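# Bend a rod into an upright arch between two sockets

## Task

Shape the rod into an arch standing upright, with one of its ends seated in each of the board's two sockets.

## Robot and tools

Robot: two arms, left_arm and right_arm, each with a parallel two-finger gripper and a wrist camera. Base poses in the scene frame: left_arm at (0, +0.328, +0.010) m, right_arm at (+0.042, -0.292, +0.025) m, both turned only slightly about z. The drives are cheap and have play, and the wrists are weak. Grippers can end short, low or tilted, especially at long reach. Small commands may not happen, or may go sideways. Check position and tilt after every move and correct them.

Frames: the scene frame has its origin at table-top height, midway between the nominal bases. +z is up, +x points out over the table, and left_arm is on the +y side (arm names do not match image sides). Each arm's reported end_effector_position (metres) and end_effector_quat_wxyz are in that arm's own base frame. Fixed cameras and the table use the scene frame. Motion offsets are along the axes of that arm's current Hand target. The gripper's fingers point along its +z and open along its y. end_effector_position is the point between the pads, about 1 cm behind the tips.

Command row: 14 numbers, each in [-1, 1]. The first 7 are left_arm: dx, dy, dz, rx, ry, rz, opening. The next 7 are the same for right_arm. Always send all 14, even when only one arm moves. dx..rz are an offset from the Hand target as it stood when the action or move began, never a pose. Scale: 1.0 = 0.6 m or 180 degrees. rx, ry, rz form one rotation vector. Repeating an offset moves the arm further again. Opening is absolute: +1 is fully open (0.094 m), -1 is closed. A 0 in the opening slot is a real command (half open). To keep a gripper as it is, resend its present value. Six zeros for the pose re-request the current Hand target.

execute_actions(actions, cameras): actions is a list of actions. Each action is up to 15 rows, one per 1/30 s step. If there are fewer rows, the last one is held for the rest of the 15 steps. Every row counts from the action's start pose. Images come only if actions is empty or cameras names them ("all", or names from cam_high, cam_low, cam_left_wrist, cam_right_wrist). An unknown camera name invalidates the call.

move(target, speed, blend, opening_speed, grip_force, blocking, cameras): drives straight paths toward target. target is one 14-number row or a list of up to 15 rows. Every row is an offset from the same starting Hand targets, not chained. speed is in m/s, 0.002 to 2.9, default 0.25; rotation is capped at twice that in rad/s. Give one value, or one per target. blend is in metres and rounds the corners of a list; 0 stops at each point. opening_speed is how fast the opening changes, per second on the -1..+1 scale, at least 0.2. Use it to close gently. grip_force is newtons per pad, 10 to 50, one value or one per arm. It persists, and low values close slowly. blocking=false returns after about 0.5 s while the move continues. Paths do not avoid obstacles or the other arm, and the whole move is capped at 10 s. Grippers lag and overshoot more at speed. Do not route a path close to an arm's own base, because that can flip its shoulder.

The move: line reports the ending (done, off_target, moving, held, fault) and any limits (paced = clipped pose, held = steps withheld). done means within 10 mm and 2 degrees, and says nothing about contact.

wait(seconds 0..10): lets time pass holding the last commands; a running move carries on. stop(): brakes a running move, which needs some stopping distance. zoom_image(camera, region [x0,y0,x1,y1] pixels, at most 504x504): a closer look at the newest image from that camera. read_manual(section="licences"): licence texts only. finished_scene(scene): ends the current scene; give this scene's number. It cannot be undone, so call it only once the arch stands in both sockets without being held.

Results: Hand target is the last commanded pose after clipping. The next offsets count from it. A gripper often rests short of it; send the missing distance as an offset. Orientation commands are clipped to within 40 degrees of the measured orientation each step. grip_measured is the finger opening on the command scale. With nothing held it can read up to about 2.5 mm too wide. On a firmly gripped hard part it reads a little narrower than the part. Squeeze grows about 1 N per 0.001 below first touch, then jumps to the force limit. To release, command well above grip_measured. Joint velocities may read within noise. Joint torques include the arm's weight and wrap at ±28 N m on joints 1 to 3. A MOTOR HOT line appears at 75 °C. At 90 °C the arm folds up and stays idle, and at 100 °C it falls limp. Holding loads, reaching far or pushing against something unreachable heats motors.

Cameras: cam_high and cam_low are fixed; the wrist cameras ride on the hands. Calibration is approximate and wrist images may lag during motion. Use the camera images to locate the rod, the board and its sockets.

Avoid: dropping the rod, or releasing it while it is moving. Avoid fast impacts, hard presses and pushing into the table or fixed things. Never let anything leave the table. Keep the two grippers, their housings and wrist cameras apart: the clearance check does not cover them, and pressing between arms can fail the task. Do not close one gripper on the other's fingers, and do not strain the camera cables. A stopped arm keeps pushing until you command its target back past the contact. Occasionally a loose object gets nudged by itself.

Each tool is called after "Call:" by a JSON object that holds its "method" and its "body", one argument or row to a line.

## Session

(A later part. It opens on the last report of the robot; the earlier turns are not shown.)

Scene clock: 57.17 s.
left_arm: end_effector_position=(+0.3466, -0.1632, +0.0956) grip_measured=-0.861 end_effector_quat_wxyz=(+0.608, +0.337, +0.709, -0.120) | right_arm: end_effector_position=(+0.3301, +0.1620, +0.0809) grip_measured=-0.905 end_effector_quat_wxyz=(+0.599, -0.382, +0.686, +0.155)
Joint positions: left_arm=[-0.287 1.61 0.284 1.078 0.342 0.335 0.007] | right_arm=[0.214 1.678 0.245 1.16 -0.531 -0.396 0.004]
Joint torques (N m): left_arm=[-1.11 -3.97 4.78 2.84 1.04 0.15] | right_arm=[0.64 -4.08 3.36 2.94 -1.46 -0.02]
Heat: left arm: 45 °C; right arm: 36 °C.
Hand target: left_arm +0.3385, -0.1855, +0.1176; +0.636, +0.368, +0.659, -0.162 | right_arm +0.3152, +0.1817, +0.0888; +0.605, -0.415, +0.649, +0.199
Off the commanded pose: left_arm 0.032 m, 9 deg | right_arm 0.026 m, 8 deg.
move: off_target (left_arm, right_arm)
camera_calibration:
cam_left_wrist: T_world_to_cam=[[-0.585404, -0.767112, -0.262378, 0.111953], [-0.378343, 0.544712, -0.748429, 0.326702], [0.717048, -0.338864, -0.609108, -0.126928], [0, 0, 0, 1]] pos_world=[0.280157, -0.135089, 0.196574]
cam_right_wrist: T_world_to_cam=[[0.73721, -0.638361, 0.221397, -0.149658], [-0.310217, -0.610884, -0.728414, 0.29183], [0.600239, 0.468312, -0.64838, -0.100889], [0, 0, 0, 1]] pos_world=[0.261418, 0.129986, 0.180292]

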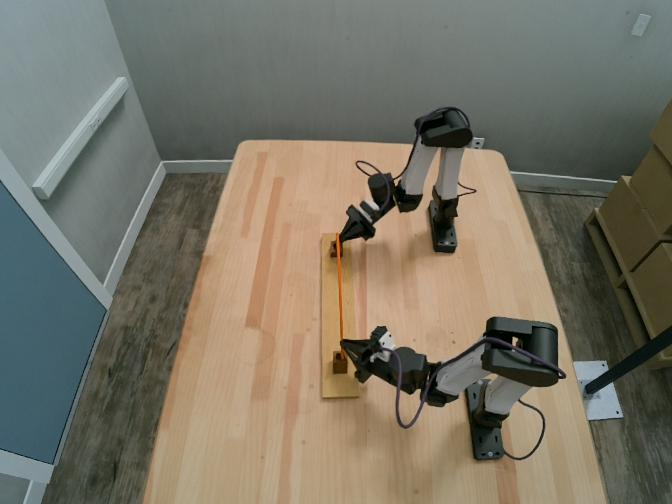

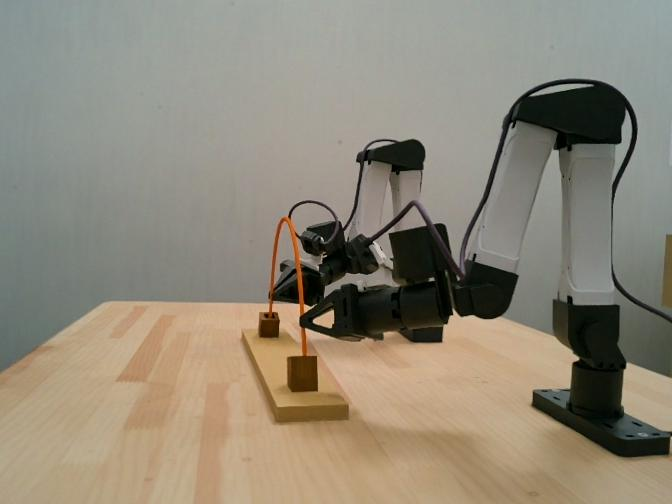

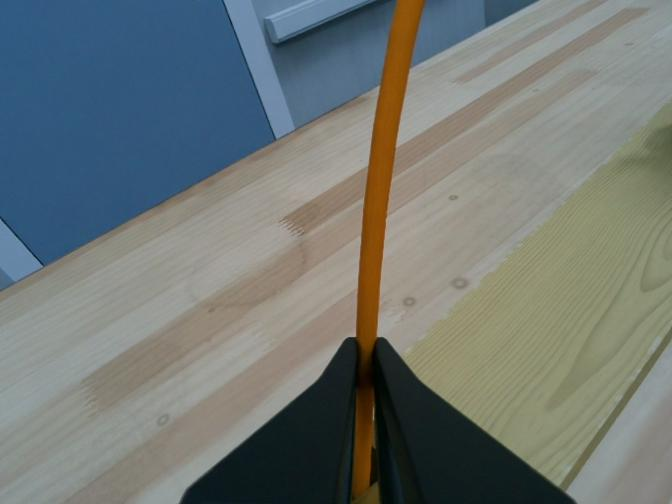

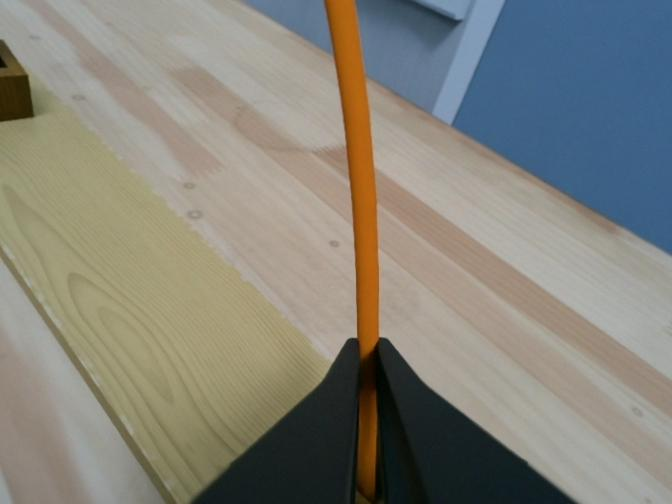

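Call:
{"method": "move", "body": {
  "target": [0.0472, 0.0343, -0.0103, -0.0288, 0.0386, -0.0106, -1.0, 0.0282, -0.0427, -0.0095, 0.034, 0.0242, 0.0073, -1.0],
  "speed": 0.05,
  "cameras": ["cam_high", "cam_low", "cam_left_wrist", "cam_right_wrist"]
}}

Call:
{"method": "zoom_image", "body": {
  "camera": "cam_low",
  "region": [230, 190, 340, 410]
}}

Call:
{"method": "zoom_image", "body": {
  "camera": "cam_high",
  "region": [305, 210, 365, 270]
}}

Call:
{"method": "zoom_image", "body": {
  "camera": "cam_high",
  "region": [305, 310, 375, 380]
}}

Scene clock: 65.53 s.
left_arm: end_effector_position=(+0.3502, -0.1552, +0.0956) grip_measured=-0.861 end_effector_quat_wxyz=(+0.610, +0.331, +0.712, -0.111) | right_arm: end_effector_position=(+0.3338, +0.1544, +0.0812) grip_measured=-0.905 end_effector_quat_wxyz=(+0.602, -0.375, +0.689, +0.148)
Joint positions: left_arm=[-0.264 1.61 0.284 1.078 0.342 0.339 0.007] | right_arm=[0.191 1.678 0.245 1.161 -0.531 -0.398 0.004]
Joint torques (N m): left_arm=[0.01 -3.99 5.27 1.94 0.14 0.15] | right_arm=[-0.7 -4.18 4.3 2.35 -0.47 -0.03]
Heat: left arm: 45 °C; right arm: 38 °C.
Hand target: left_arm +0.3505, -0.1594, +0.0966; +0.608, +0.337, +0.709, -0.120 | right_arm +0.3330, +0.1575, +0.0800; +0.599, -0.382, +0.686, +0.155
Off the commanded pose: left_arm 0.004 m, 1 deg | right_arm 0.003 m, 1 deg.
move: done
camera_calibration:
cam_left_wrist: T_world_to_cam=[[-0.567803, -0.778753, -0.266727, 0.112712], [-0.388198, 0.539057, -0.747476, 0.326173], [0.72588, -0.320876, -0.608389, -0.127211], [0, 0, 0, 1]] pos_world=[0.282958, -0.12887, 0.196476]
cam_right_wrist: T_world_to_cam=[[0.72201, -0.654729, 0.223678, -0.149944], [-0.322157, -0.604237, -0.728775, 0.29157], [0.612305, 0.454123, -0.647191, -0.101263], [0, 0, 0, 1]] pos_world=[0.264196, 0.12399, 0.180492]

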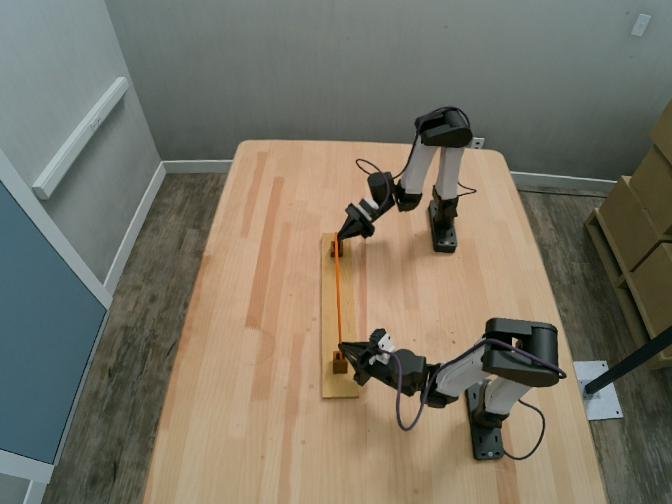

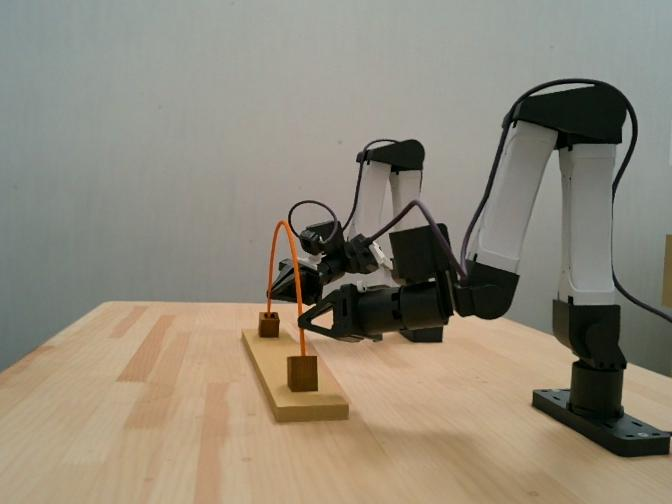

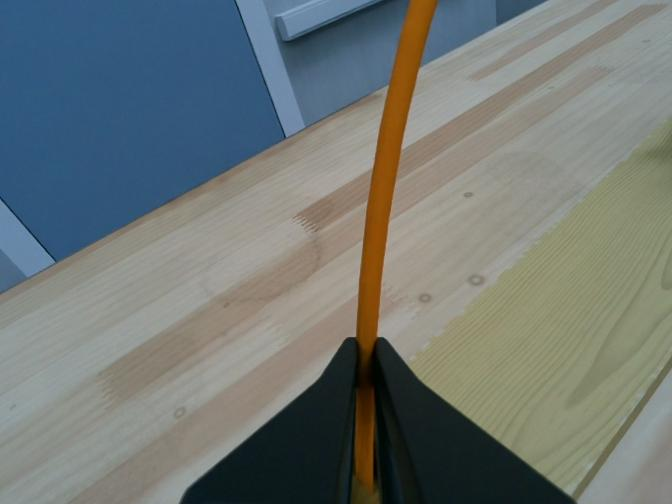

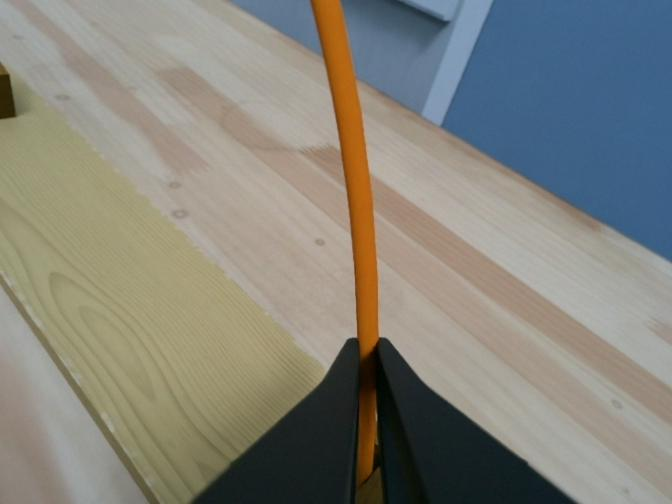

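Scaled by 2.291 from the camera's 672x504 image, which has a finer 960x720 frame.

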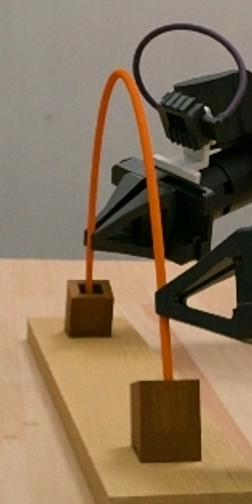

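Scaled by 8.400 from the camera's 672x504 image, which has a finer 960x720 frame.

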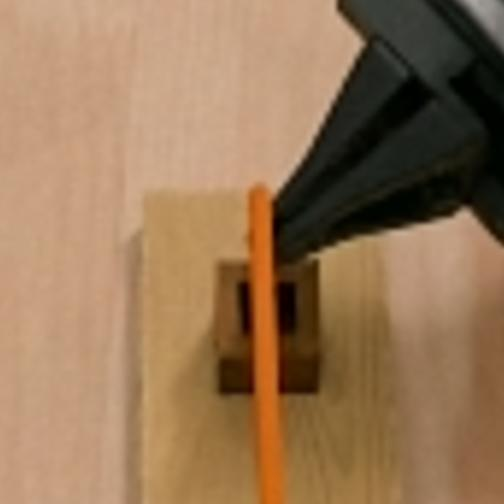

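Scaled by 7.200 from the camera's 672x504 image, which has a finer 960x720 frame.

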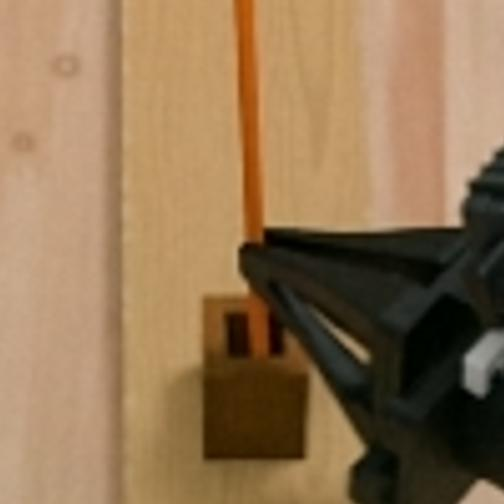

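Call:
{"method": "move", "body": {
  "target": [
    [0.0173, -0.0003, 0.001, 0, 0, 0, -1.0, 0.0142, 0, 0, 0, 0, 0, -1.0],
    [0.0173, -0.0003, 0.001, 0, 0, 0, -0.4, 0.0142, 0, 0, 0, 0, 0, -0.4]
  ],
  "speed": 0.05,
  "opening_speed": 0.4,
  "cameras": ["cam_high", "cam_low", "cam_left_wrist", "cam_right_wrist"]
}}

Call:
{"method": "zoom_image", "body": {
  "camera": "cam_low",
  "region": [230, 190, 340, 410]
}}

Call:
{"method": "zoom_image", "body": {
  "camera": "cam_high",
  "region": [300, 210, 380, 390]
}}

Scene clock: 73.67 s.
left_arm: end_effector_position=(+0.3526, -0.1550, +0.0895) grip_measured=-0.403 end_effector_quat_wxyz=(+0.612, +0.330, +0.709, -0.117) | right_arm: end_effector_position=(+0.3351, +0.1540, +0.0774) grip_measured=-0.402 end_effector_quat_wxyz=(+0.606, -0.377, +0.684, +0.151)
Joint positions: left_arm=[-0.255 1.673 0.284 1.148 0.359 0.333 0.028] | right_arm=[0.18 1.735 0.245 1.23 -0.553 -0.398 0.028]
Joint torques (N m): left_arm=[0.28 -4.14 3.82 1.99 0.09 0.18] | right_arm=[-0.96 -4.27 3.33 2.27 -0.38 -0.08]
Heat: left arm: 43 °C; right arm: 38 °C.
Hand target: left_arm +0.3505, -0.1565, +0.0866; +0.608, +0.337, +0.709, -0.120 | right_arm +0.3331, +0.1546, +0.0720; +0.599, -0.382, +0.686, +0.155
Off the commanded pose: left_arm 0.004 m, 1 deg | right_arm 0.006 m, 1 deg.
move: done
camera_calibration:
cam_left_wrist: T_world_to_cam=[[-0.571438, -0.77836, -0.260028, 0.113322], [-0.382943, 0.533159, -0.754385, 0.320331], [0.725819, -0.331509, -0.602734, -0.134783], [0, 0, 0, 1]] pos_world=[0.285253, -0.127264, 0.189881]
cam_right_wrist: T_world_to_cam=[[0.726039, -0.649273, 0.226521, -0.152647], [-0.308087, -0.601631, -0.736968, 0.284534], [0.614776, 0.46528, -0.63684, -0.1077], [0, 0, 0, 1]] pos_world=[0.264701, 0.122185, 0.175683]

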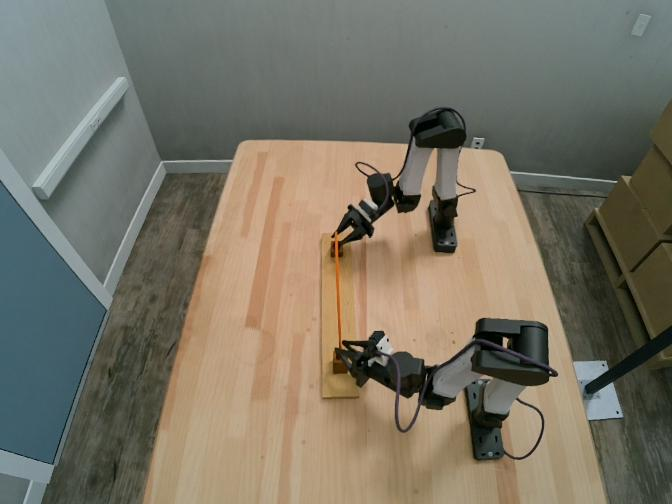

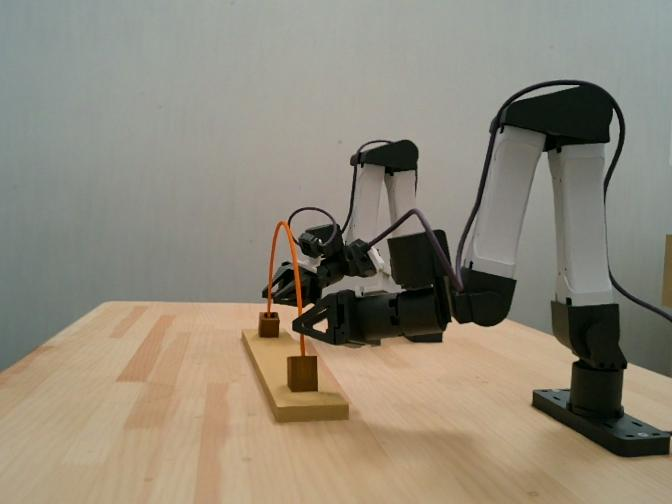

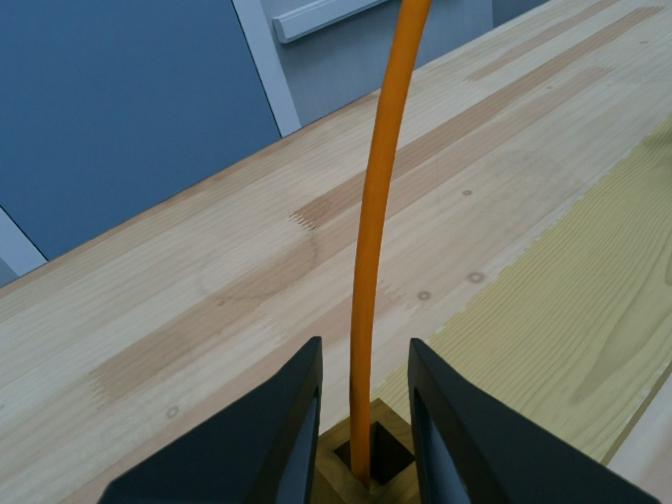

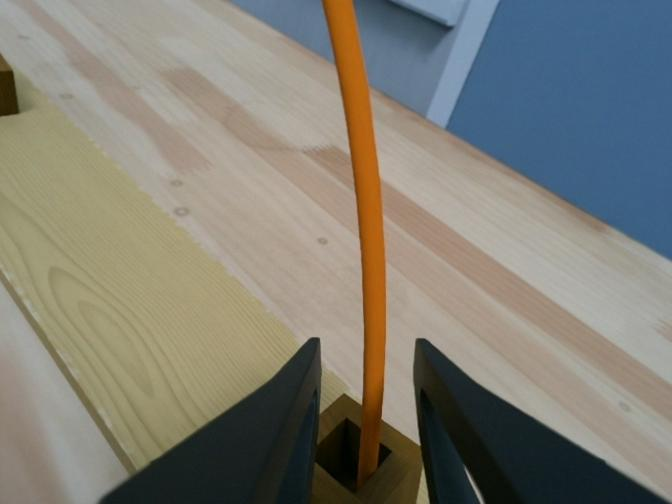

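Scaled by 2.291 from the camera's 672x504 image, which has a finer 960x720 frame.

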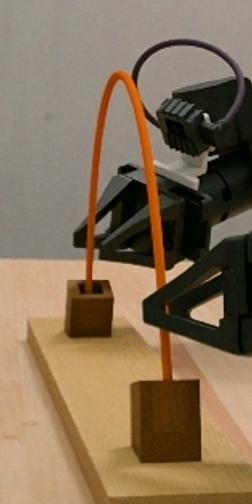

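Scaled by 2.800 from the camera's 672x504 image, which has a finer 960x720 frame.

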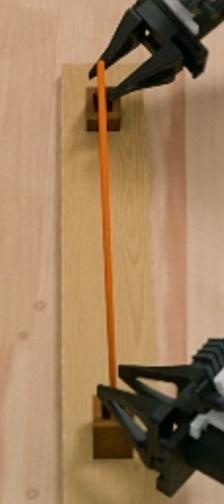

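Call:
{"method": "move", "body": {
  "target": [0, 0, -0.1, 0, 0, 0, -0.4, 0, 0, -0.1, 0, 0, 0, -0.4],
  "speed": 0.1,
  "cameras": ["cam_high", "cam_low"]
}}

Call:
{"method": "zoom_image", "body": {
  "camera": "cam_low",
  "region": [230, 190, 340, 410]
}}

Call:
{"method": "zoom_image", "body": {
  "camera": "cam_high",
  "region": [300, 210, 380, 390]
}}

Scene clock: 76.93 s.
left_arm: end_effector_position=(+0.3041, -0.1205, +0.0957) grip_measured=-0.403 end_effector_quat_wxyz=(+0.604, +0.328, +0.716, -0.121) | right_arm: end_effector_position=(+0.2936, +0.1133, +0.0852) grip_measured=-0.402 end_effector_quat_wxyz=(+0.602, -0.376, +0.689, +0.150)
Joint positions: left_arm=[-0.128 1.353 0.105 0.972 0.483 0.362 0.028] | right_arm=[-0.008 1.458 0.091 1.052 -0.728 -0.467 0.028]
Joint torques (N m): left_arm=[0.44 -4.08 5.08 1.84 0.12 0.25] | right_arm=[-1.09 -5.15 4.12 1.93 -0.53 -0.11]
Heat: left arm: 43 °C; right arm: 38 °C.
Hand target: left_arm +0.3037, -0.1217, +0.1006; +0.608, +0.337, +0.709, -0.120 | right_arm +0.2909, +0.1144, +0.0860; +0.599, -0.382, +0.686, +0.155
Off the commanded pose: left_arm 0.005 m, 1 deg | right_arm 0.003 m, 1 deg.
move: done
Images, in order (width x height): cam_high 672x504, cam_low 672x504.

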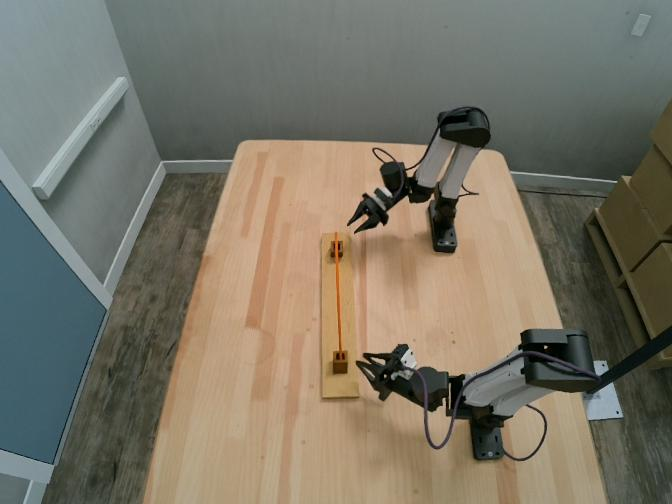

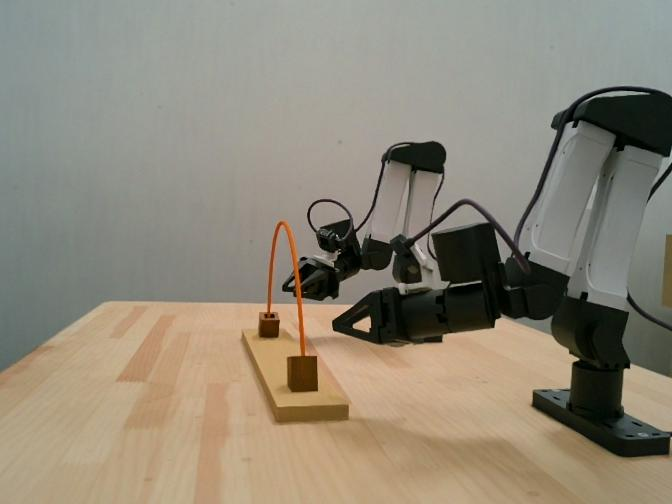

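Scaled by 2.291 from the camera's 672x504 image, which has a finer 960x720 frame.

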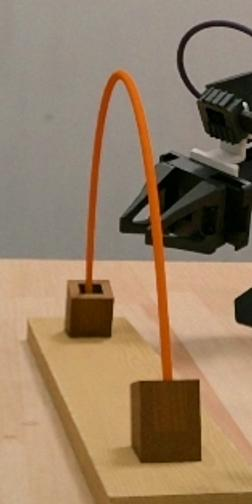

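Scaled by 2.800 from the camera's 672x504 image, which has a finer 960x720 frame.

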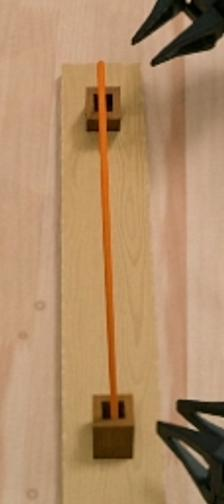

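The rod now stands as an upright arch with one end in each socket, and both arms have backed away from it.

Call:
{"method": "finished_scene", "body": {
  "scene": 3
}}

The scene is finished: the task was done.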